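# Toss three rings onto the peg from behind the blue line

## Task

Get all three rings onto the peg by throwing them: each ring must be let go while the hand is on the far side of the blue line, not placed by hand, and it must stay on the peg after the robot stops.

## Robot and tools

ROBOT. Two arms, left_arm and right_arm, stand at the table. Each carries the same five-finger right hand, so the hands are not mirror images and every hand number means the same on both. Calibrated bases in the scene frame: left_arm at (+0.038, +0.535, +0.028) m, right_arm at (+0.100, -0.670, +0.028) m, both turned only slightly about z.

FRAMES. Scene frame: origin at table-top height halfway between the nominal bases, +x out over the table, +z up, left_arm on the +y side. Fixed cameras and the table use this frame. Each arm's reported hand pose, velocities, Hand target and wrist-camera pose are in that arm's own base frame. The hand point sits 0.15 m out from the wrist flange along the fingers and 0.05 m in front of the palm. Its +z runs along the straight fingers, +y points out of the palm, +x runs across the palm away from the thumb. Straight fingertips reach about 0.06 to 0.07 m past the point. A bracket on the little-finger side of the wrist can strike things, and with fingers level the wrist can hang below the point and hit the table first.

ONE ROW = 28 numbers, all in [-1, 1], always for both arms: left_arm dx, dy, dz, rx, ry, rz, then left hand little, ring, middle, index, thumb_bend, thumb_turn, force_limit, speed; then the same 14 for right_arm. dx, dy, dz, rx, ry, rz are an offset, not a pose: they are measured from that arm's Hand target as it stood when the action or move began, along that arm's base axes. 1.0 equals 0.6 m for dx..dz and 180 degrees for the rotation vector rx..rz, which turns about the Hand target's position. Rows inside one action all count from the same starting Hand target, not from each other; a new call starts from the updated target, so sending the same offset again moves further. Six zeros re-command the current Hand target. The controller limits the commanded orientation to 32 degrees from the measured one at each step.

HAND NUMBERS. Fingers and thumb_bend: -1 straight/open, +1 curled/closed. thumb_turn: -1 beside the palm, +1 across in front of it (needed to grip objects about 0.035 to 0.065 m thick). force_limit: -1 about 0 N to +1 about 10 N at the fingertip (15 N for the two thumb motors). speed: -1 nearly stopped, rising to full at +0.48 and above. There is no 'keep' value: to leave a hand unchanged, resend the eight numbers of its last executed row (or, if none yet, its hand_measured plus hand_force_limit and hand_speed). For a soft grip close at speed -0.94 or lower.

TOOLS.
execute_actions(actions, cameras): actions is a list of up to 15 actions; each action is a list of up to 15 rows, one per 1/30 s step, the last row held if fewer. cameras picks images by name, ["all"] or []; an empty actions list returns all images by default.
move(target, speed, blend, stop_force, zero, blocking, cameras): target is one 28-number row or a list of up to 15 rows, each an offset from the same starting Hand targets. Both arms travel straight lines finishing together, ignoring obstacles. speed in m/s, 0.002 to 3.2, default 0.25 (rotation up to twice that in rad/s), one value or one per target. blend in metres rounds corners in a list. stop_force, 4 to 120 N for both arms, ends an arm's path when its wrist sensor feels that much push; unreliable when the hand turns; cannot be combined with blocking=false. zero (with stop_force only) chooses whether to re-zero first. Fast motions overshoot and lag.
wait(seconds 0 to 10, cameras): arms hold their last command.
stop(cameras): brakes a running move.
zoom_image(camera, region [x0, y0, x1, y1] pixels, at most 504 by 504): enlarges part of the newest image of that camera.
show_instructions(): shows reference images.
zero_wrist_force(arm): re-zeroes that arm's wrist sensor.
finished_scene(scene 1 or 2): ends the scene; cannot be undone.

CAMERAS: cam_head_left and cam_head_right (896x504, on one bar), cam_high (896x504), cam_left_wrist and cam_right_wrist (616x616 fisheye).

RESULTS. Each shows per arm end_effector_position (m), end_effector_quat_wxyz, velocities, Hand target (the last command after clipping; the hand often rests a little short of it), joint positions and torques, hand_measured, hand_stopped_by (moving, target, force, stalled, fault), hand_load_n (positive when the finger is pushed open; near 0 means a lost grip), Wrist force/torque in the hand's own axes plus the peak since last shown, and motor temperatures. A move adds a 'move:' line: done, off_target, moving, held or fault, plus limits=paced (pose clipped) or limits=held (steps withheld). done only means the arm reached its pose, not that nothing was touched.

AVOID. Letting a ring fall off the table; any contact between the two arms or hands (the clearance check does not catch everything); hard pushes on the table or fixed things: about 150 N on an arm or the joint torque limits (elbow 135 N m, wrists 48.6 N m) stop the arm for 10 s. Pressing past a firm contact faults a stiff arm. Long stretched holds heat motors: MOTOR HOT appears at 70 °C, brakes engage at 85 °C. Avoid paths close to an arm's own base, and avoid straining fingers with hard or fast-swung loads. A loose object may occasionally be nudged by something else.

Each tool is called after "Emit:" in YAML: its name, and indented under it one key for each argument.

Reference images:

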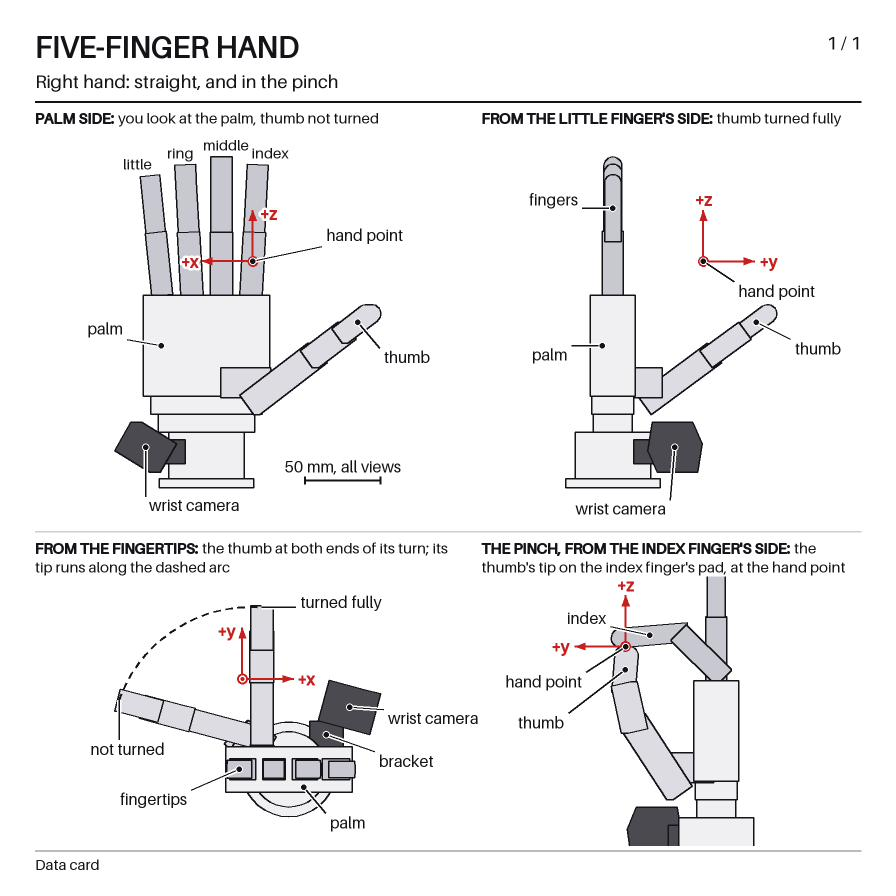

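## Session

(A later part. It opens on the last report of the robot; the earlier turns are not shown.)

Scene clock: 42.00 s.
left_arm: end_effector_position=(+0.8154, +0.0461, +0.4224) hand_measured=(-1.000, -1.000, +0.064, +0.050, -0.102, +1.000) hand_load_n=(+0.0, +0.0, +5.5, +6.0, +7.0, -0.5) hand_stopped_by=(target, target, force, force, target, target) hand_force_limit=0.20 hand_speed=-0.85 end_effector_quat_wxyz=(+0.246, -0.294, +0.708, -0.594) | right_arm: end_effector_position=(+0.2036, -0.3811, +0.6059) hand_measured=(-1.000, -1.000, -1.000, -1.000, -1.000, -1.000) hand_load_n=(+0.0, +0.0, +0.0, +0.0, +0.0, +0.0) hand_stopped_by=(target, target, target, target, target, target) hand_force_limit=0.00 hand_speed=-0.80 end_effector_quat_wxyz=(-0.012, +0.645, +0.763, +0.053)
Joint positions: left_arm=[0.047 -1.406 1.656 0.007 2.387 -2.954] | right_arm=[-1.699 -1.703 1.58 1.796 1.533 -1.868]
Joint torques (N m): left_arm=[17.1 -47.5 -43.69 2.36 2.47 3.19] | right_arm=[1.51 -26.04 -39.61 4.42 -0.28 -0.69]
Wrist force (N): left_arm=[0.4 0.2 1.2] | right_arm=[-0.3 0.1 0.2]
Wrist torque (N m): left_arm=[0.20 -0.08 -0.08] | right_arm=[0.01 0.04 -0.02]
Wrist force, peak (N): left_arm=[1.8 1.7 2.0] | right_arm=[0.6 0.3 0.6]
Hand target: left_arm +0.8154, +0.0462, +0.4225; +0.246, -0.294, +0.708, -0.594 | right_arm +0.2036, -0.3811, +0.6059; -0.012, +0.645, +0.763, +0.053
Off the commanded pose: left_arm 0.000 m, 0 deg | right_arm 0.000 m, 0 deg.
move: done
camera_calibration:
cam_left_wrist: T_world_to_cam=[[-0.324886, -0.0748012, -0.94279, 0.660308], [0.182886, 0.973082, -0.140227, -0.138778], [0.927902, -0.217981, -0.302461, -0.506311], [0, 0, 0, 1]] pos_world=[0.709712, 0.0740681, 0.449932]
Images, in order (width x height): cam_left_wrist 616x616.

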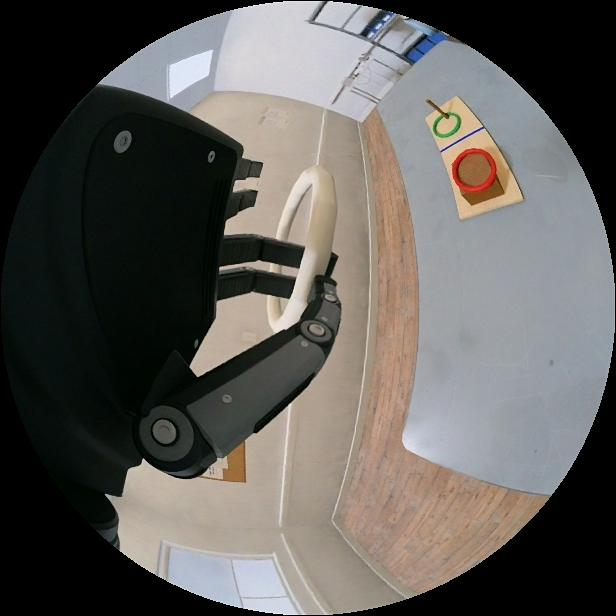

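Emit:
execute_actions:
  actions:
    - [[-0.0007,-0.0046,0,0,0,0,-1,-1,0.4,0.4,-0.1,1,0.2,-0.85,0,0,0,0,0,0,-1,-1,-1,-1,-1,-1,0,-0.8],[-0.0028,-0.0183,0,0,0,0,-1,-1,0.4,0.4,-0.1,1,0.2,-0.85,0,0,0,0,0,0,-1,-1,-1,-1,-1,-1,0,-0.8],[-0.0063,-0.0412,0,0,0,0,-1,-1,0.4,0.4,-0.1,1,0.2,-0.85,0,0,0,0,0,0,-1,-1,-1,-1,-1,-1,0,-0.8],[-0.0112,-0.0732,0,0,0,0,-1,-1,0.4,0.4,-0.1,1,0.2,-0.85,0,0,0,0,0,0,-1,-1,-1,-1,-1,-1,0,-0.8],[-0.0175,-0.1144,0,0,0,0,-1,-1,0.4,0.4,-0.1,1,0.2,-0.85,0,0,0,0,0,0,-1,-1,-1,-1,-1,-1,0,-0.8],[-0.0253,-0.1648,0,0,0,0,-1,-1,0.4,0.4,-0.1,1,0.2,-0.85,0,0,0,0,0,0,-1,-1,-1,-1,-1,-1,0,-0.8],[-0.0337,-0.2196,0,0,0,0,-1,-1,0.4,0.4,-0.1,1,0.2,-0.85,0,0,0,0,0,0,-1,-1,-1,-1,-1,-1,0,-0.8],[-0.0421,-0.2746,0,0,0,0,-1,-1,0.4,0.4,-0.1,1,0.2,-0.85,0,0,0,0,0,0,-1,-1,-1,-1,-1,-1,0,-0.8],[-0.0505,-0.3294,0,0,0,0,-1,-1,0.4,0.4,-0.1,1,0.2,-0.85,0,0,0,0,0,0,-1,-1,-1,-1,-1,-1,0,-0.8],[-0.059,-0.3844,0,0,0,0,-1,-1,0.4,0.4,-0.1,1,0.2,-0.85,0,0,0,0,0,0,-1,-1,-1,-1,-1,-1,0,-0.8],[-0.0674,-0.4392,0,0,0,0,-1,-1,0.4,0.4,-0.1,1,0.2,-0.85,0,0,0,0,0,0,-1,-1,-1,-1,-1,-1,0,-0.8],[-0.0758,-0.4942,0,0,0,0,-1,-1,0.4,0.4,-0.1,1,0.2,-0.85,0,0,0,0,0,0,-1,-1,-1,-1,-1,-1,0,-0.8],[-0.0842,-0.5492,0,0,0,0,-1,-1,0.4,0.4,-0.1,1,0.2,-0.85,0,0,0,0,0,0,-1,-1,-1,-1,-1,-1,0,-0.8],[-0.0927,-0.604,0,0,0,0,-1,-1,0.4,0.4,-0.1,1,0.2,-0.85,0,0,0,0,0,0,-1,-1,-1,-1,-1,-1,0,-0.8],[-0.1011,-0.659,0,0,0,0,-1,-1,0.4,0.4,-0.1,1,0.2,-0.85,0,0,0,0,0,0,-1,-1,-1,-1,-1,-1,0,-0.8]]
    - [[-0.0084,-0.055,0,0,0,0,-1,-1,0.4,0.4,-0.1,1,0.2,-0.85,0,0,0,0,0,0,-1,-1,-1,-1,-1,-1,0,-0.8],[-0.0168,-0.1098,0,0,0,0,-1,-1,0.4,0.4,-0.1,1,0.2,-0.85,0,0,0,0,0,0,-1,-1,-1,-1,-1,-1,0,-0.8],[-0.0253,-0.1648,0,0,0,0,-1,-1,0.4,0.4,-0.1,1,0.2,-0.85,0,0,0,0,0,0,-1,-1,-1,-1,-1,-1,0,-0.8],[-0.0337,-0.2196,0,0,0,0,-1,-1,0.4,0.4,-0.1,1,0.2,-0.85,0,0,0,0,0,0,-1,-1,-1,-1,-1,-1,0,-0.8],[-0.0421,-0.2746,0,0,0,0,-1,-1,-1,-1,-0.1,1,0.2,0.6,0,0,0,0,0,0,-1,-1,-1,-1,-1,-1,0,-0.8],[-0.0505,-0.3294,0,0,0,0,-1,-1,-1,-1,-0.1,1,0.2,0.6,0,0,0,0,0,0,-1,-1,-1,-1,-1,-1,0,-0.8],[-0.059,-0.3844,0,0,0,0,-1,-1,-1,-1,-0.1,1,0.2,0.6,0,0,0,0,0,0,-1,-1,-1,-1,-1,-1,0,-0.8],[-0.0674,-0.4392,0,0,0,0,-1,-1,-1,-1,-0.1,1,0.2,0.6,0,0,0,0,0,0,-1,-1,-1,-1,-1,-1,0,-0.8],[-0.0758,-0.4942,0,0,0,0,-1,-1,-1,-1,-0.1,1,0.2,0.6,0,0,0,0,0,0,-1,-1,-1,-1,-1,-1,0,-0.8],[-0.0835,-0.5445,0,0,0,0,-1,-1,-1,-1,-0.1,1,0.2,0.6,0,0,0,0,0,0,-1,-1,-1,-1,-1,-1,0,-0.8],[-0.0899,-0.5857,0,0,0,0,-1,-1,-1,-1,-0.1,1,0.2,0.6,0,0,0,0,0,0,-1,-1,-1,-1,-1,-1,0,-0.8],[-0.0948,-0.6177,0,0,0,0,-1,-1,-1,-1,-0.1,1,0.2,0.6,0,0,0,0,0,0,-1,-1,-1,-1,-1,-1,0,-0.8],[-0.0983,-0.6406,0,0,0,0,-1,-1,-1,-1,-0.1,1,0.2,0.6,0,0,0,0,0,0,-1,-1,-1,-1,-1,-1,0,-0.8],[-0.1004,-0.6543,0,0,0,0,-1,-1,-1,-1,-0.1,1,0.2,0.6,0,0,0,0,0,0,-1,-1,-1,-1,-1,-1,0,-0.8],[-0.1011,-0.659,0,0,0,0,-1,-1,-1,-1,-0.1,1,0.2,0.6,0,0,0,0,0,0,-1,-1,-1,-1,-1,-1,0,-0.8]]
  cameras: ["all"]

Emit:
zoom_image:
  camera: "cam_high"
  region: [350, 260, 430, 340]

Emit:
zoom_image:
  camera: "cam_left_wrist"
  region: [400, 240, 560, 420]

Scene clock: 44.47 s.
left_arm: end_effector_position=(+0.6723, -0.7301, +0.4193) hand_measured=(-1.000, -1.000, -1.000, -1.000, -0.100, +1.000) hand_load_n=(+0.0, +0.0, +0.0, +0.0, +0.0, +0.0) hand_stopped_by=(target, target, target, target, target, target) hand_force_limit=0.20 hand_speed=0.60 end_effector_quat_wxyz=(+0.241, -0.285, +0.705, -0.603) | right_arm: end_effector_position=(+0.2036, -0.3811, +0.6059) hand_measured=(-1.000, -1.000, -1.000, -1.000, -1.000, -1.000) hand_load_n=(+0.0, +0.0, +0.0, +0.0, +0.0, +0.0) hand_stopped_by=(target, target, target, target, target, target) hand_force_limit=0.00 hand_speed=-0.80 end_effector_quat_wxyz=(-0.012, +0.645, +0.763, +0.053)
Joint positions: left_arm=[-1.113 -1.271 1.495 -0.06 1.268 -3.196] | right_arm=[-1.699 -1.703 1.58 1.796 1.533 -1.868]
Joint torques (N m): left_arm=[-17.16 -58.76 -45.9 1.19 -3.04 -3.29] | right_arm=[0.49 -27.78 -39.53 4.66 -0.19 -0.45]
Wrist force (N): left_arm=[0.5 -0.8 1.1] | right_arm=[-0.1 0.2 0.7]
Wrist torque (N m): left_arm=[0.13 -0.06 0.26] | right_arm=[-0.01 -0.01 0.00]
Wrist force, peak (N): left_arm=[3.7 -1.0 4.3] | right_arm=[-0.5 0.1 0.9]
Hand target: left_arm +0.6941, -0.7446, +0.4225; +0.246, -0.294, +0.708, -0.594 | right_arm +0.2036, -0.3811, +0.6059; -0.012, +0.645, +0.763, +0.053
Off the commanded pose: left_arm 0.026 m, 2 deg | right_arm 0.000 m, 0 deg.
Step readings (end_effector_position of left_arm | right_arm):
0: (+0.8154, +0.0462, +0.4225) | (+0.2036, -0.3811, +0.6059)
1: (+0.8154, +0.0462, +0.4225) | (+0.2036, -0.3811, +0.6059)
2: (+0.8154, +0.0460, +0.4225) | (+0.2036, -0.3811, +0.6059)
4: (+0.8147, +0.0420, +0.4224) | (+0.2036, -0.3811, +0.6059)
8: (+0.8065, +0.0000, +0.4226) | (+0.2036, -0.3811, +0.6059)
15: (+0.7704, -0.1679, +0.4233) | (+0.2036, -0.3811, +0.6059)
16: (+0.7646, -0.1958, +0.4236) | (+0.2036, -0.3811, +0.6059)
17: (+0.7573, -0.2318, +0.4240) | (+0.2036, -0.3811, +0.6059)
19: (+0.7452, -0.2915, +0.4247) | (+0.2036, -0.3811, +0.6059)
23: (+0.7174, -0.4245, +0.4257) | (+0.2036, -0.3811, +0.6059)
30: (+0.6737, -0.6410, +0.4224) | (+0.2036, -0.3811, +0.6059)
camera_calibration:
cam_left_wrist: T_world_to_cam=[[-0.317357, -0.0825942, -0.944703, 0.542912], [0.203589, 0.967037, -0.152939, 0.629301], [0.926194, -0.240868, -0.29008, -0.564395], [0, 0, 0, 1]] pos_world=[0.566917, -0.699661, 0.445415]
cam_right_wrist: T_world_to_cam=[[0.9142, 0.396086, 0.0857597, -0.0866957], [0.318577, -0.833174, 0.452029, -0.659693], [0.250495, -0.385924, -0.887871, 0.455478], [0, 0, 0, 1]] pos_world=[0.175325, -0.33952, 0.710041]

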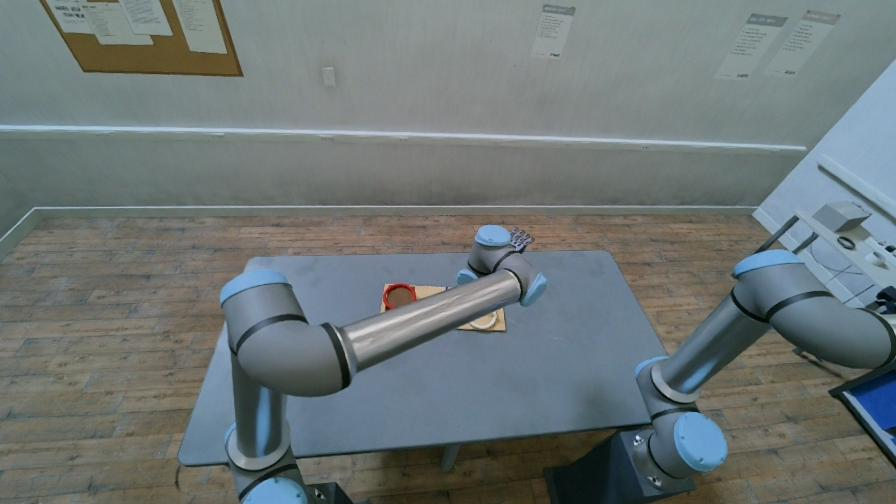

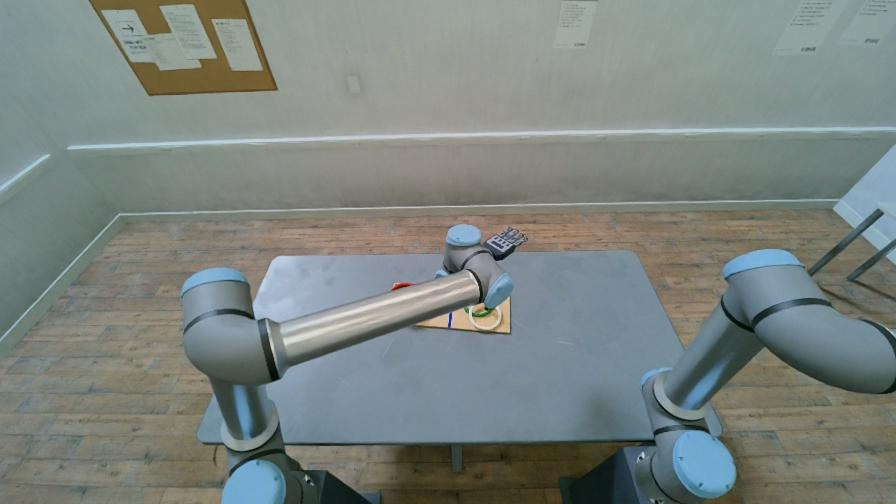

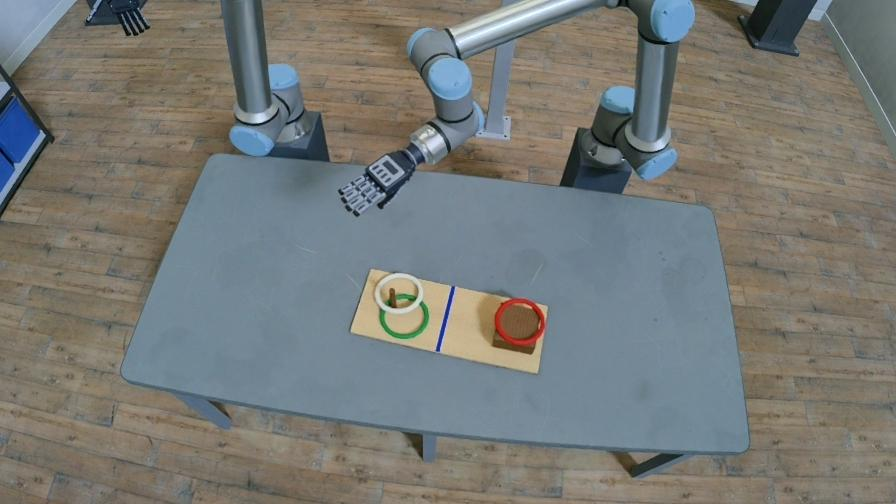

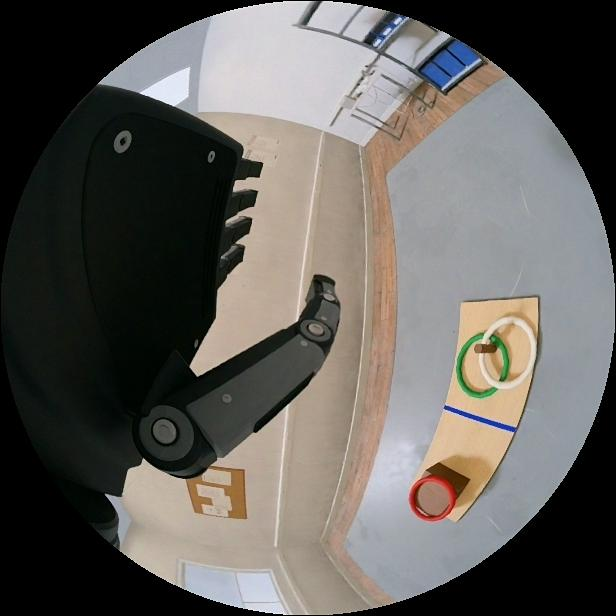

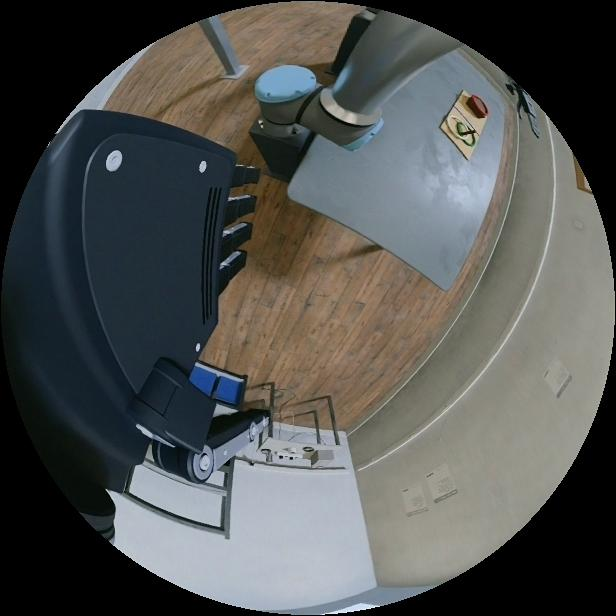

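Scaled by 6.300 from the camera's 896x504 image, which has a finer 1280x720 frame.

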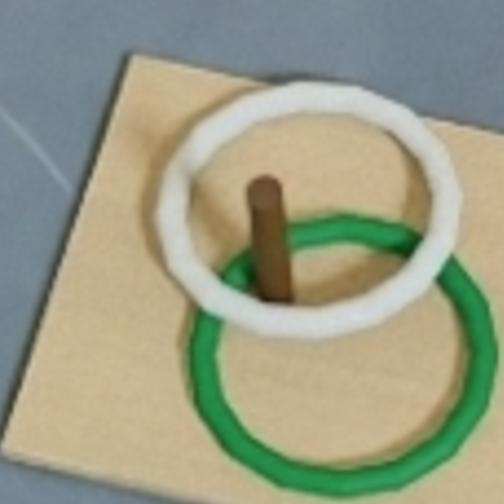

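Scaled by 2.800 from the camera's 616x616 image, which has a finer 880x880 frame.

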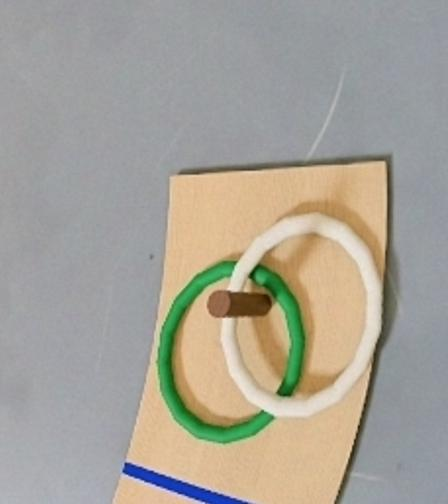

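Emit:
move:
  target: [0.1098,0.9243,-0.2875,0,0,-0.2222,-1,-1,-0.2,-0.2,-0.6,1,0.2,0.3,0,0,0,0,0,0,-1,-1,-1,-1,-1,-1,0,-0.8]
  speed: 0.4
  cameras: ["cam_high","cam_left_wrist"]

Scene clock: 48.40 s.
left_arm: end_effector_position=(+0.7600, -0.1900, +0.2500) hand_measured=(-1.000, -1.000, -0.200, -0.200, -0.600, +1.000) hand_load_n=(+0.0, +0.0, +0.0, +0.0, +0.0, +0.0) hand_stopped_by=(target, target, target, target, target, target) hand_force_limit=0.20 hand_speed=0.30 end_effector_quat_wxyz=(+0.028, -0.034, +0.765, -0.642) | right_arm: end_effector_position=(+0.2036, -0.3811, +0.6059) hand_measured=(-1.000, -1.000, -1.000, -1.000, -1.000, -1.000) hand_load_n=(+0.0, +0.0, +0.0, +0.0, +0.0, +0.0) hand_stopped_by=(target, target, target, target, target, target) hand_force_limit=0.00 hand_speed=-0.80 end_effector_quat_wxyz=(-0.012, +0.645, +0.763, +0.053)
Joint positions: left_arm=[-0.165 -1.132 1.648 0.099 2.836 -2.55] | right_arm=[-1.699 -1.703 1.58 1.796 1.533 -1.868]
Joint torques (N m): left_arm=[14.28 -60.76 -40.02 3.76 3.45 3.32] | right_arm=[-0.92 -25.27 -39.09 4.38 -0.08 -0.77]
Wrist force (N): left_arm=[0.7 -0.3 0.9] | right_arm=[-0.2 0.4 0.5]
Wrist torque (N m): left_arm=[0.25 -0.10 -0.09] | right_arm=[0.03 0.02 0.00]
Wrist force, peak (N): left_arm=[2.4 -1.3 1.9] | right_arm=[0.3 0.9 0.7]
Hand target: left_arm +0.7600, -0.1900, +0.2500; +0.028, -0.034, +0.765, -0.642 | right_arm +0.2036, -0.3811, +0.6059; -0.012, +0.645, +0.763, +0.053
Off the commanded pose: left_arm 0.000 m, 0 deg | right_arm 0.000 m, 0 deg.
move: done
camera_calibration:
cam_left_wrist: T_world_to_cam=[[-0.296943, 0.151259, -0.942839, 0.483865], [0.765459, 0.627997, -0.140328, -0.431309], [0.570875, -0.763374, -0.302262, -0.390886], [0, 0, 0, 1]] pos_world=[0.696976, -0.100721, 0.277532]
Images, in order (width x height): cam_high 896x504, cam_left_wrist 616x616.

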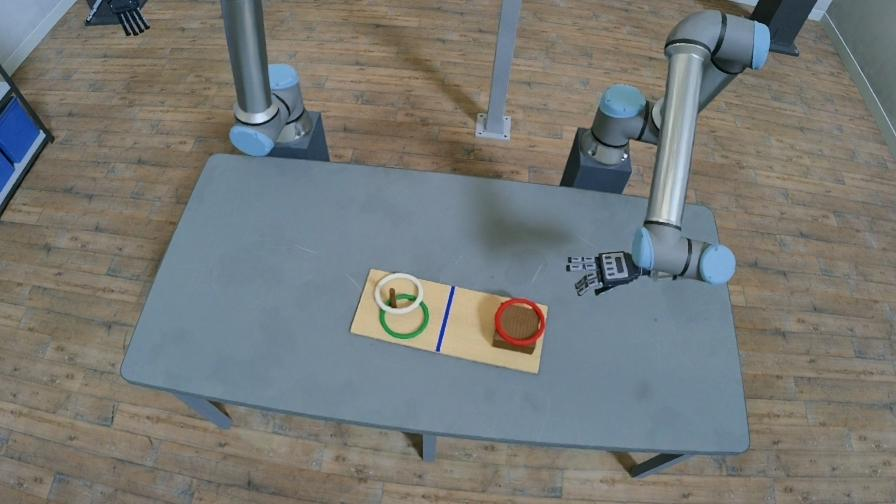

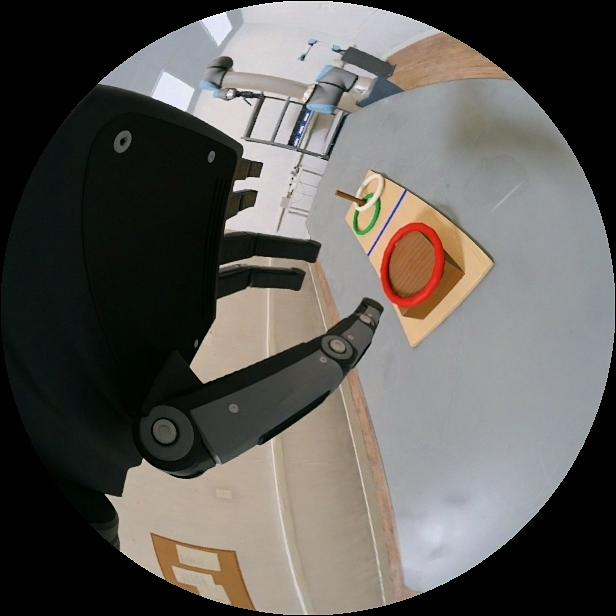

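Emit:
zoom_image:
  camera: "cam_left_wrist"
  region: [340, 200, 500, 360]

Emit:
zoom_image:
  camera: "cam_high"
  region: [340, 260, 560, 384]

Scaled by 3.150 from the camera's 616x616 image, which has a finer 880x880 frame.

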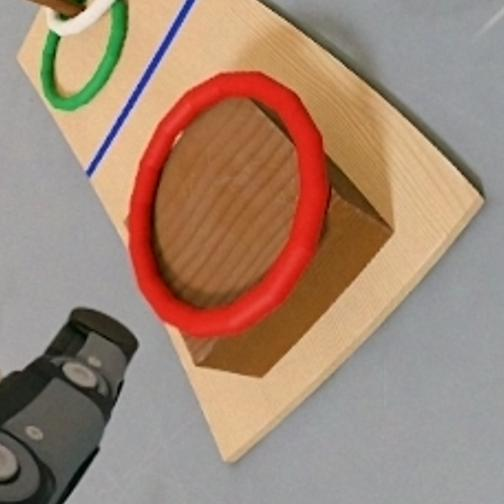

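Scaled by 2.291 from the camera's 896x504 image, which has a finer 1280x720 frame.

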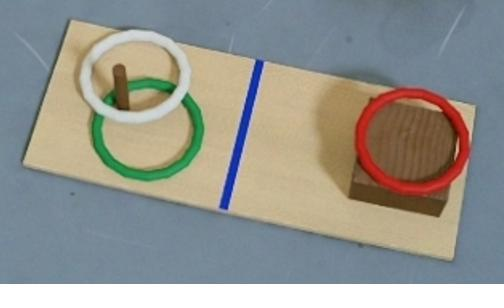

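Emit:
move:
  target: [0.0033,-0.1315,-0.2667,0,0,0,-1,-1,-0.2,-0.2,-0.6,1,0.2,0.3,0,0,0,0,0,0,-1,-1,-1,-1,-1,-1,0,-0.8]
  speed: 0.2
  cameras: ["cam_high","cam_left_wrist"]

Emit:
zoom_image:
  camera: "cam_left_wrist"
  region: [260, 180, 420, 340]

Emit:
zoom_image:
  camera: "cam_high"
  region: [470, 260, 590, 350]

Scene clock: 51.80 s.
left_arm: end_effector_position=(+0.7619, -0.2689, +0.0900) hand_measured=(-1.000, -1.000, -0.200, -0.200, -0.600, +1.000) hand_load_n=(+0.0, -0.5, +0.0, +0.0, +0.0, +0.0) hand_stopped_by=(target, target, target, target, target, target) hand_force_limit=0.20 hand_speed=0.30 end_effector_quat_wxyz=(+0.028, -0.034, +0.765, -0.642) | right_arm: end_effector_position=(+0.2036, -0.3811, +0.6059) hand_measured=(-1.000, -1.000, -1.000, -1.000, -1.000, -1.000) hand_load_n=(+0.0, +0.0, +0.0, +0.0, +0.0, +0.0) hand_stopped_by=(target, target, target, target, target, target) hand_force_limit=0.00 hand_speed=-0.80 end_effector_quat_wxyz=(-0.012, +0.645, +0.763, +0.053)
Joint positions: left_arm=[-0.276 -1.005 1.768 -0.302 2.74 -2.714] | right_arm=[-1.699 -1.703 1.58 1.796 1.533 -1.868]
Joint torques (N m): left_arm=[-18.71 -65.99 -22.49 -1.81 -1.34 -3] | right_arm=[-0.14 -27.82 -40.27 4.6 -0.33 -0.89]
Wrist force (N): left_arm=[0.6 -0.5 1.1] | right_arm=[0.2 0.4 0.3]
Wrist torque (N m): left_arm=[0.21 -0.09 0.25] | right_arm=[0.03 -0.04 0.02]
Wrist force, peak (N): left_arm=[1.0 0.3 2.0] | right_arm=[-0.3 0.8 0.5]
Hand target: left_arm +0.7620, -0.2689, +0.0900; +0.028, -0.034, +0.765, -0.642 | right_arm +0.2036, -0.3811, +0.6059; -0.012, +0.645, +0.763, +0.053
Off the commanded pose: left_arm 0.000 m, 0 deg | right_arm 0.000 m, 0 deg.
move: done
camera_calibration:
cam_left_wrist: T_world_to_cam=[[-0.296956, 0.151655, -0.942771, 0.345706], [0.765627, 0.627829, -0.140166, -0.405897], [0.570642, -0.763434, -0.302549, -0.500403], [0, 0, 0, 1]] pos_world=[0.698976, -0.179619, 0.117632]
Images, in order (width x height): cam_high 896x504, cam_left_wrist 616x616.

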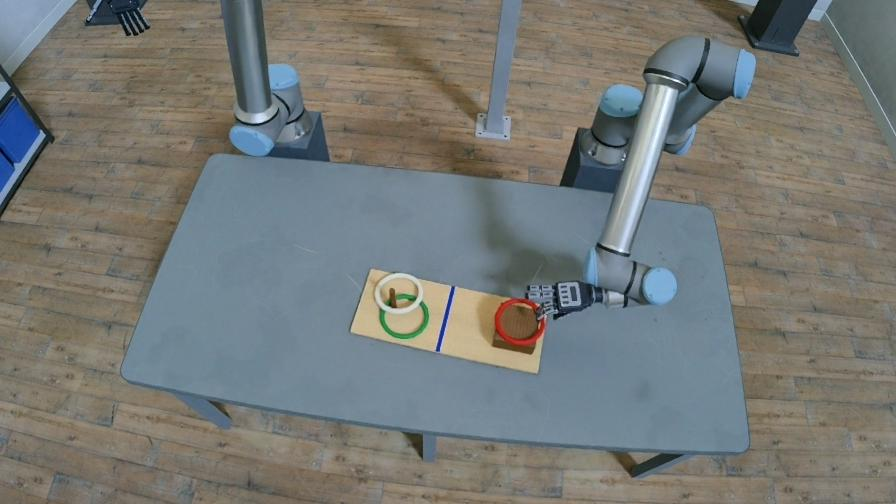

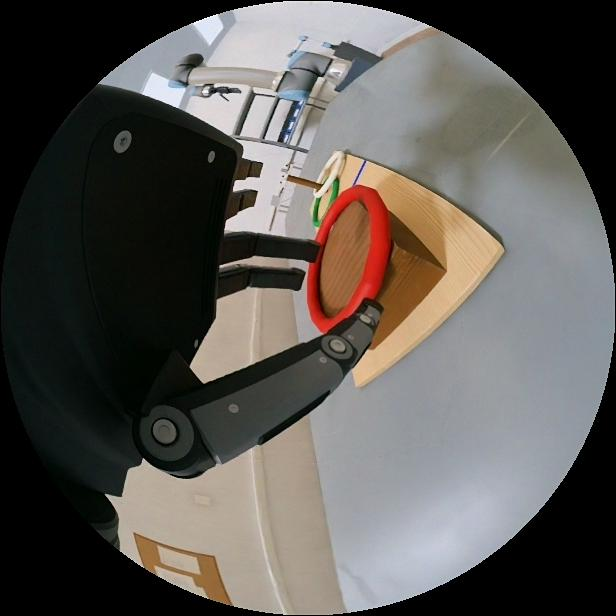

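Scaled by 3.150 from the camera's 616x616 image, which has a finer 880x880 frame.

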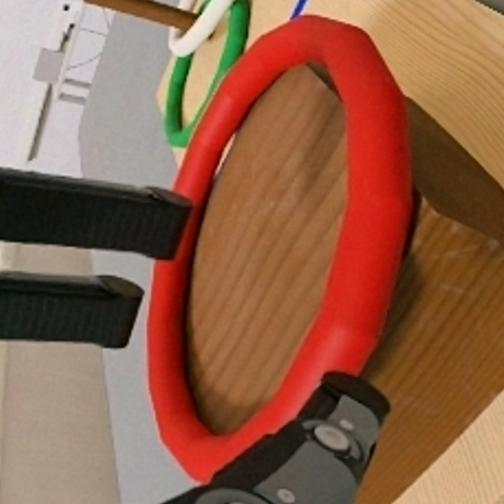

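Scaled by 4.200 from the camera's 896x504 image, which has a finer 1280x720 frame.

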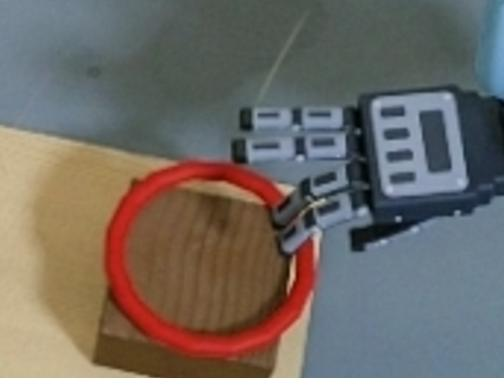

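Emit:
move:
  target: [0.0007,-0.0083,-0.065,0,0,0,-1,-1,-0.2,-0.2,-0.6,1,0.2,0.3,0,0,0,0,0,0,-1,-1,-1,-1,-1,-1,0,-0.8]
  speed: 0.06
  stop_force: 4
  cameras: ["cam_high","cam_left_wrist"]

Emit:
zoom_image:
  camera: "cam_left_wrist"
  region: [260, 180, 420, 340]

Emit:
zoom_image:
  camera: "cam_high"
  region: [470, 260, 590, 350]

Scene clock: 53.90 s.
left_arm: end_effector_position=(+0.7624, -0.2739, +0.0510) hand_measured=(-1.000, -1.000, -0.200, -0.200, -0.600, +1.000) hand_load_n=(+0.0, +0.0, +0.0, +0.0, +0.0, +0.0) hand_stopped_by=(target, target, target, target, target, target) hand_force_limit=0.20 hand_speed=0.30 end_effector_quat_wxyz=(+0.028, -0.034, +0.765, -0.642) | right_arm: end_effector_position=(+0.2036, -0.3811, +0.6059) hand_measured=(-1.000, -1.000, -1.000, -1.000, -1.000, -1.000) hand_load_n=(+0.0, +0.0, +0.0, +0.0, +0.0, +0.0) hand_stopped_by=(target, target, target, target, target, target) hand_force_limit=0.00 hand_speed=-0.80 end_effector_quat_wxyz=(-0.012, +0.645, +0.763, +0.053)
Joint positions: left_arm=[-0.283 -0.96 1.781 -0.366 2.734 -2.721] | right_arm=[-1.699 -1.703 1.58 1.796 1.533 -1.868]
Joint torques (N m): left_arm=[-16.42 -68.48 -21.49 -1.52 -1.52 -3.38] | right_arm=[0.98 -26.97 -39.62 4.73 -0.26 -1.07]
Wrist force (N): left_arm=[0.5 -0.6 0.8] | right_arm=[-0.2 0.4 0.5]
Wrist torque (N m): left_arm=[0.22 -0.06 0.24] | right_arm=[0.03 0.01 0.00]
Wrist force, peak (N): left_arm=[1.2 -0.7 1.4] | right_arm=[-0.1 -0.1 1.0]
Hand target: left_arm +0.7624, -0.2739, +0.0510; +0.028, -0.034, +0.765, -0.642 | right_arm +0.2036, -0.3811, +0.6059; -0.012, +0.645, +0.763, +0.053
Off the commanded pose: left_arm 0.000 m, 0 deg | right_arm 0.000 m, 0 deg.
move: done
camera_calibration:
cam_left_wrist: T_world_to_cam=[[-0.296982, 0.151535, -0.942783, 0.309717], [0.76557, 0.627882, -0.140238, -0.408489], [0.570705, -0.763415, -0.30248, -0.516324], [0, 0, 0, 1]] pos_world=[0.699376, -0.184619, 0.0785321]
Images, in order (width x height): cam_high 896x504, cam_left_wrist 616x616.

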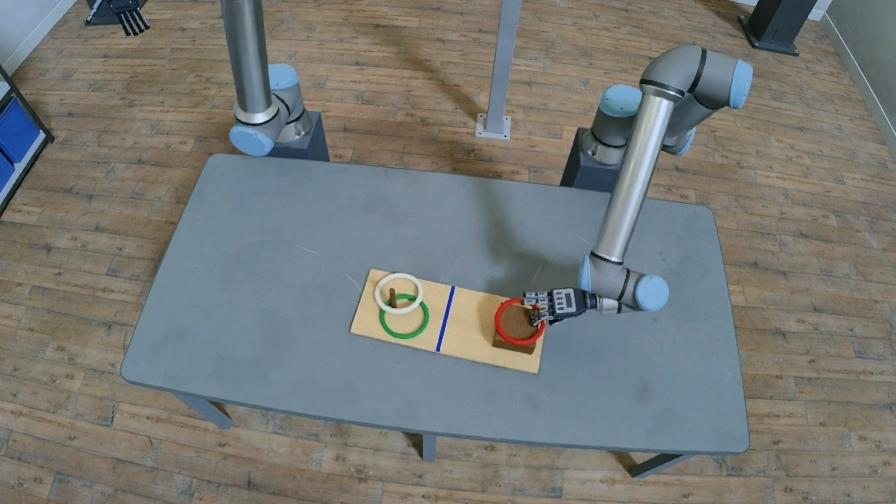

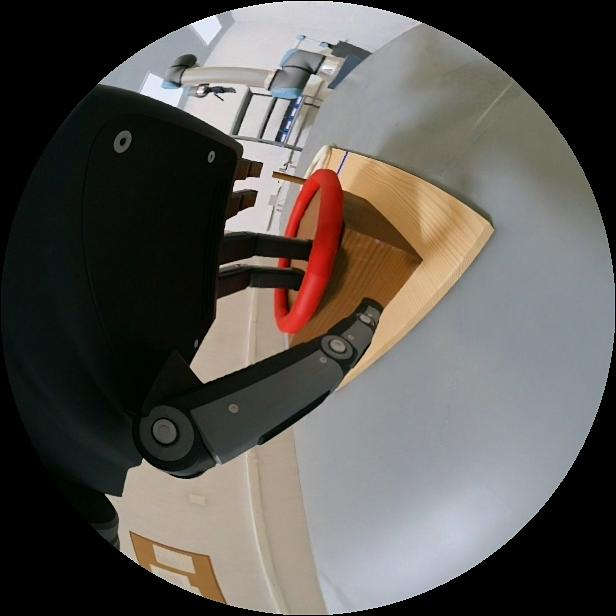

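Scaled by 3.150 from the camera's 616x616 image, which has a finer 880x880 frame.

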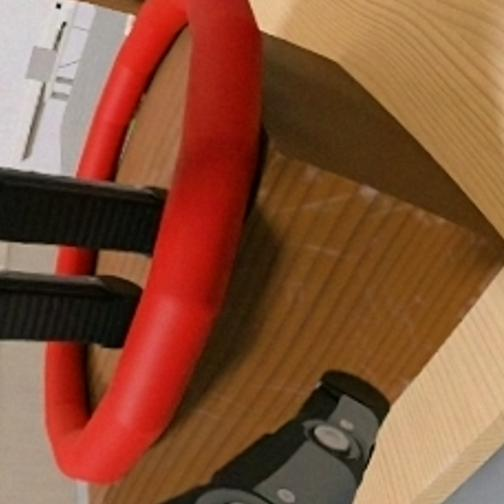

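Scaled by 4.200 from the camera's 896x504 image, which has a finer 1280x720 frame.

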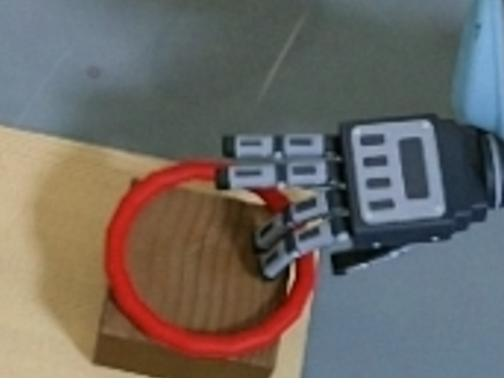

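Emit:
move:
  target: [-0.0051,0.0583,0,0,0,0,-1,-1,-0.2,-0.2,-0.6,1,0.2,0.3,0,0,0,0,0,0,-1,-1,-1,-1,-1,-1,0,-0.8]
  speed: 0.035
  cameras: ["cam_high","cam_left_wrist"]

Emit:
zoom_image:
  camera: "cam_left_wrist"
  region: [260, 180, 420, 340]

Emit:
zoom_image:
  camera: "cam_high"
  region: [470, 260, 590, 350]

Scene clock: 55.70 s.
left_arm: end_effector_position=(+0.7593, -0.2391, +0.0510) hand_measured=(-1.000, -1.000, -0.200, -0.200, -0.600, +1.000) hand_load_n=(+0.0, +0.0, +0.0, +0.0, +0.0, +0.0) hand_stopped_by=(target, target, target, target, target, target) hand_force_limit=0.20 hand_speed=0.30 end_effector_quat_wxyz=(+0.028, -0.034, +0.765, -0.642) end_effector_velocity=(+0.000, +0.002, -0.001) end_effector_angular_velocity=(+0.001, +0.002, +0.000) | right_arm: end_effector_position=(+0.2036, -0.3811, +0.6059) hand_measured=(-1.000, -1.000, -1.000, -1.000, -1.000, -1.000) hand_load_n=(+0.0, +0.0, +0.0, +0.0, +0.0, +0.0) hand_stopped_by=(target, target, target, target, target, target) hand_force_limit=0.00 hand_speed=-0.80 end_effector_quat_wxyz=(-0.012, +0.645, +0.763, +0.053)
Joint positions: left_arm=[-0.235 -0.954 1.776 -0.314 2.777 -2.663] | right_arm=[-1.699 -1.703 1.58 1.796 1.533 -1.868]
Joint velocities: left_arm=[0.002 0.001 -0.001 0.005 0.002 0.003] | right_arm=[within noise]
Joint torques (N m): left_arm=[11.87 -66.74 -32.88 3.76 3.58 3.1] | right_arm=[1.25 -26.5 -39.83 4.52 -0.21 -0.68]
Wrist force (N): left_arm=[0.7 -0.4 1.1] | right_arm=[-0.2 0.2 0.5]
Wrist torque (N m): left_arm=[0.24 -0.10 -0.09] | right_arm=[-0.01 0.01 0.00]
Wrist force, peak (N): left_arm=[1.0 -0.6 1.3] | right_arm=[-0.3 0.8 0.8]
Hand target: left_arm +0.7593, -0.2389, +0.0510; +0.028, -0.034, +0.765, -0.642 | right_arm +0.2036, -0.3811, +0.6059; -0.012, +0.645, +0.763, +0.053
Off the commanded pose: left_arm 0.000 m, 0 deg | right_arm 0.000 m, 0 deg.
move: done
camera_calibration:
cam_left_wrist: T_world_to_cam=[[-0.296964, 0.151513, -0.942792, 0.303522], [0.765527, 0.627939, -0.140214, -0.428069], [0.570772, -0.763372, -0.302463, -0.48801], [0, 0, 0, 1]] pos_world=[0.696376, -0.149719, 0.0785321]
Images, in order (width x height): cam_high 896x504, cam_left_wrist 616x616.

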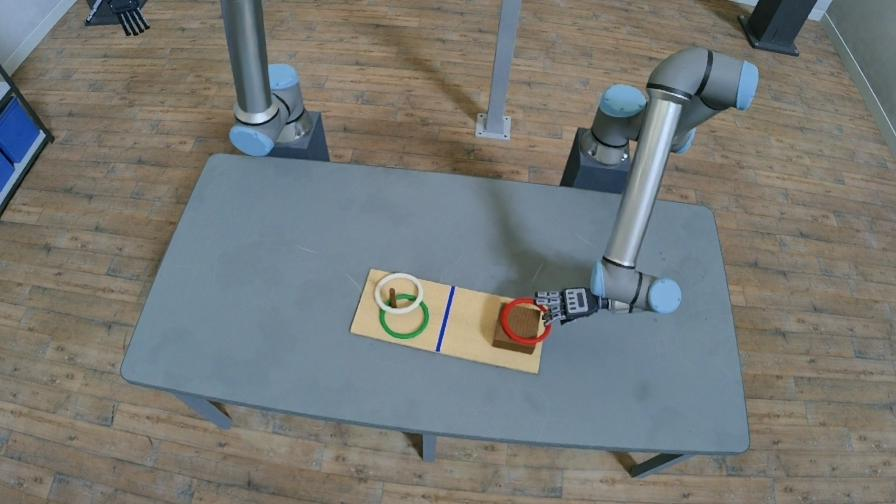

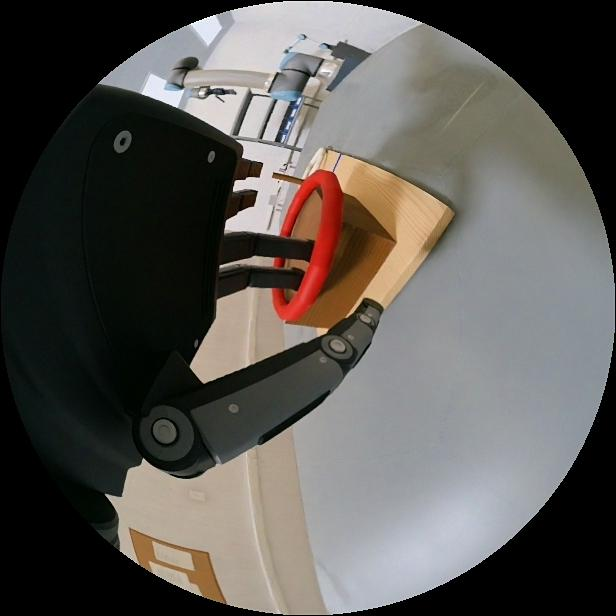

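Scaled by 3.150 from the camera's 616x616 image, which has a finer 880x880 frame.

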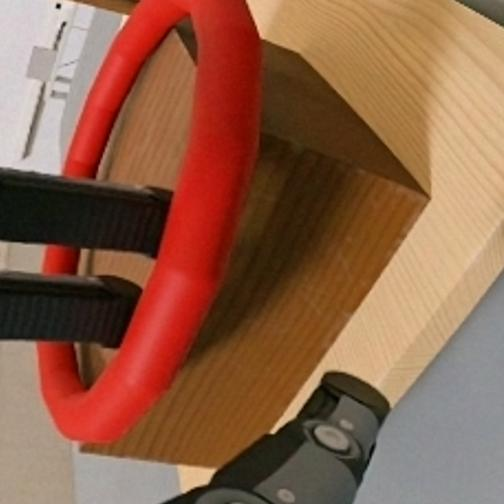

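Scaled by 4.200 from the camera's 896x504 image, which has a finer 1280x720 frame.

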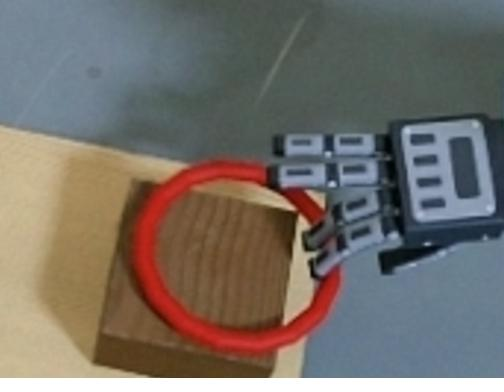

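Emit:
move:
  target: [0,0,-0.0085,0,0,0,-1,-1,-0.2,-0.2,-0.6,1,0.2,0.3,0,0,0,0,0,0,-1,-1,-1,-1,-1,-1,0,-0.8]
  speed: 0.02
  stop_force: 4

Emit:
move:
  target: [0,0,0,0,0,0,-1,-1,-0.2,-0.2,-0.1,1,0.2,-0.6,0,0,0,0,0,0,-1,-1,-1,-1,-1,-1,0,-0.8]
  speed: 0.02
  cameras: ["cam_high","cam_left_wrist"]

Emit:
zoom_image:
  camera: "cam_left_wrist"
  region: [260, 180, 420, 340]

Emit:
zoom_image:
  camera: "cam_high"
  region: [470, 260, 590, 350]

Scene clock: 57.37 s.
left_arm: end_effector_position=(+0.7593, -0.2389, +0.0459) hand_measured=(-1.000, -1.000, -0.200, -0.200, -0.600, +1.000) hand_load_n=(+0.0, +0.0, +0.0, +0.0, +0.0, +0.0) hand_stopped_by=(target, target, target, target, target, target) hand_force_limit=0.20 hand_speed=0.30 end_effector_quat_wxyz=(+0.028, -0.034, +0.765, -0.642) | right_arm: end_effector_position=(+0.2036, -0.3811, +0.6059) hand_measured=(-1.000, -1.000, -1.000, -1.000, -1.000, -1.000) hand_load_n=(+0.0, +0.0, +0.0, +0.0, +0.0, +0.0) hand_stopped_by=(target, target, target, target, target, target) hand_force_limit=0.00 hand_speed=-0.80 end_effector_quat_wxyz=(-0.012, +0.645, +0.763, +0.053)
Joint positions: left_arm=[-0.235 -0.947 1.777 -0.321 2.777 -2.662] | right_arm=[-1.699 -1.703 1.58 1.796 1.533 -1.868]
Joint torques (N m): left_arm=[15.06 -68.58 -20.08 -1.4 3.35 -1.3] | right_arm=[-0.38 -27.56 -40.2 5.11 -0.24 -1.35]
Wrist force (N): left_arm=[0.7 -0.3 1.0] | right_arm=[-0.4 0.5 0.6]
Wrist torque (N m): left_arm=[0.26 -0.10 -0.08] | right_arm=[0.02 0.04 -0.01]
Wrist force, peak (N): left_arm=[0.9 -0.6 1.5] | right_arm=[-0.1 0.5 1.2]
Hand target: left_arm +0.7593, -0.2389, +0.0459; +0.028, -0.034, +0.765, -0.642 | right_arm +0.2036, -0.3811, +0.6059; -0.012, +0.645, +0.763, +0.053
Off the commanded pose: left_arm 0.000 m, 0 deg | right_arm 0.000 m, 0 deg.
move: done

Scene clock: 58.53 s.
left_arm: end_effector_position=(+0.7593, -0.2389, +0.0459) hand_measured=(-1.000, -1.000, -0.200, -0.200, -0.100, +1.000) hand_load_n=(+0.0, +0.0, +0.0, +0.0, +0.0, +0.0) hand_stopped_by=(target, target, target, target, target, target) hand_force_limit=0.20 hand_speed=-0.60 end_effector_quat_wxyz=(+0.028, -0.034, +0.765, -0.642) | right_arm: end_effector_position=(+0.2036, -0.3811, +0.6059) hand_measured=(-1.000, -1.000, -1.000, -1.000, -1.000, -1.000) hand_load_n=(+0.0, +0.0, +0.0, +0.0, +0.0, +0.5) hand_stopped_by=(target, target, target, target, target, target) hand_force_limit=0.00 hand_speed=-0.80 end_effector_quat_wxyz=(-0.012, +0.645, +0.763, +0.053)
Joint positions: left_arm=[-0.235 -0.947 1.777 -0.321 2.777 -2.662] | right_arm=[-1.699 -1.703 1.58 1.796 1.533 -1.868]
Joint torques (N m): left_arm=[14 -68.54 -21.26 -1 3.25 -2.64] | right_arm=[1.67 -25.04 -39.79 4.93 -0.13 -1.08]
Wrist force (N): left_arm=[0.7 -0.4 1.2] | right_arm=[0.3 0.1 0.7]
Wrist torque (N m): left_arm=[0.23 -0.10 -0.08] | right_arm=[-0.03 -0.06 0.02]
Wrist force, peak (N): left_arm=[1.1 -0.4 1.1] | right_arm=[-0.4 0.5 0.7]
Hand target: left_arm +0.7593, -0.2389, +0.0459; +0.028, -0.034, +0.765, -0.642 | right_arm +0.2036, -0.3811, +0.6059; -0.012, +0.645, +0.763, +0.053
Off the commanded pose: left_arm 0.000 m, 0 deg | right_arm 0.000 m, 0 deg.
move: done
camera_calibration:
cam_left_wrist: T_world_to_cam=[[-0.296982, 0.151535, -0.942783, 0.298714], [0.76557, 0.627882, -0.140238, -0.428884], [0.570705, -0.763415, -0.30248, -0.489435], [0, 0, 0, 1]] pos_world=[0.696376, -0.149619, 0.0734321]
Images, in order (width x height): cam_high 896x504, cam_left_wrist 616x616.

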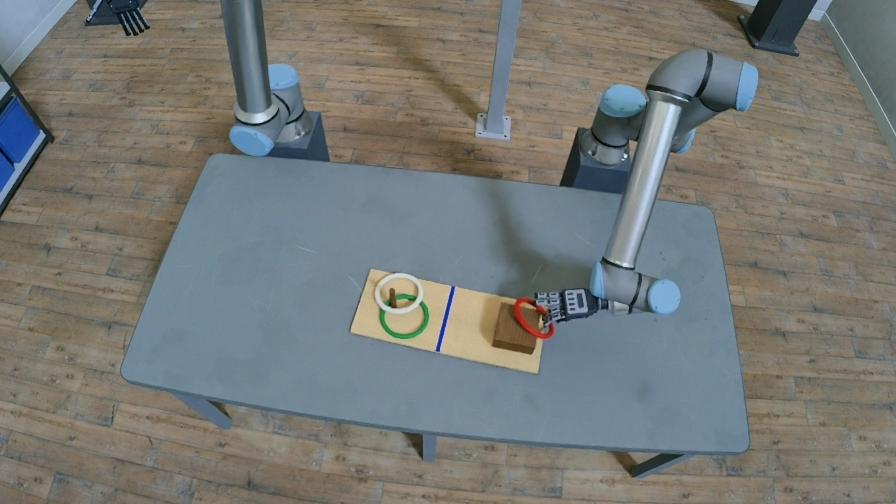

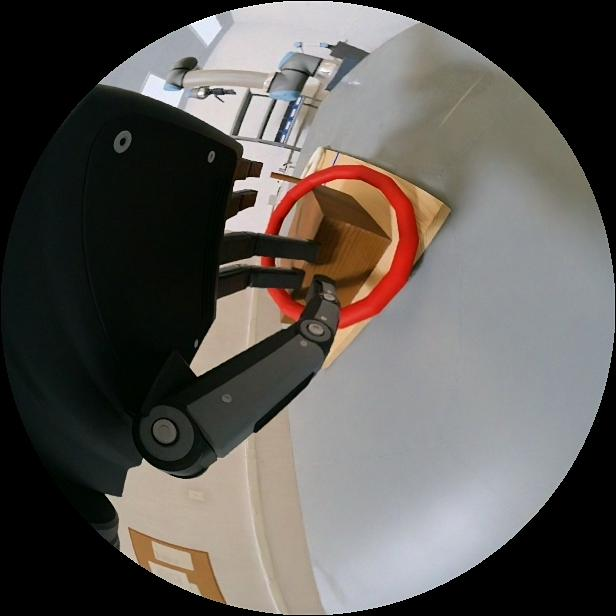

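Scaled by 3.150 from the camera's 616x616 image, which has a finer 880x880 frame.

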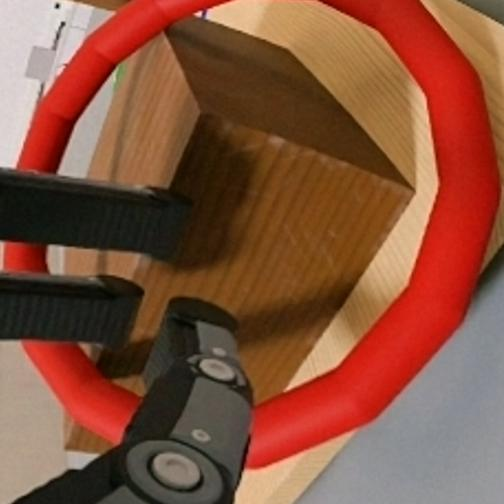

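Scaled by 4.200 from the camera's 896x504 image, which has a finer 1280x720 frame.

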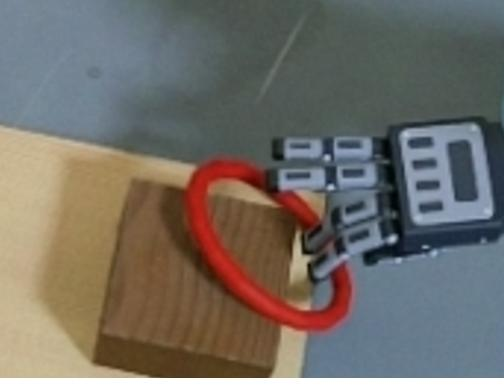

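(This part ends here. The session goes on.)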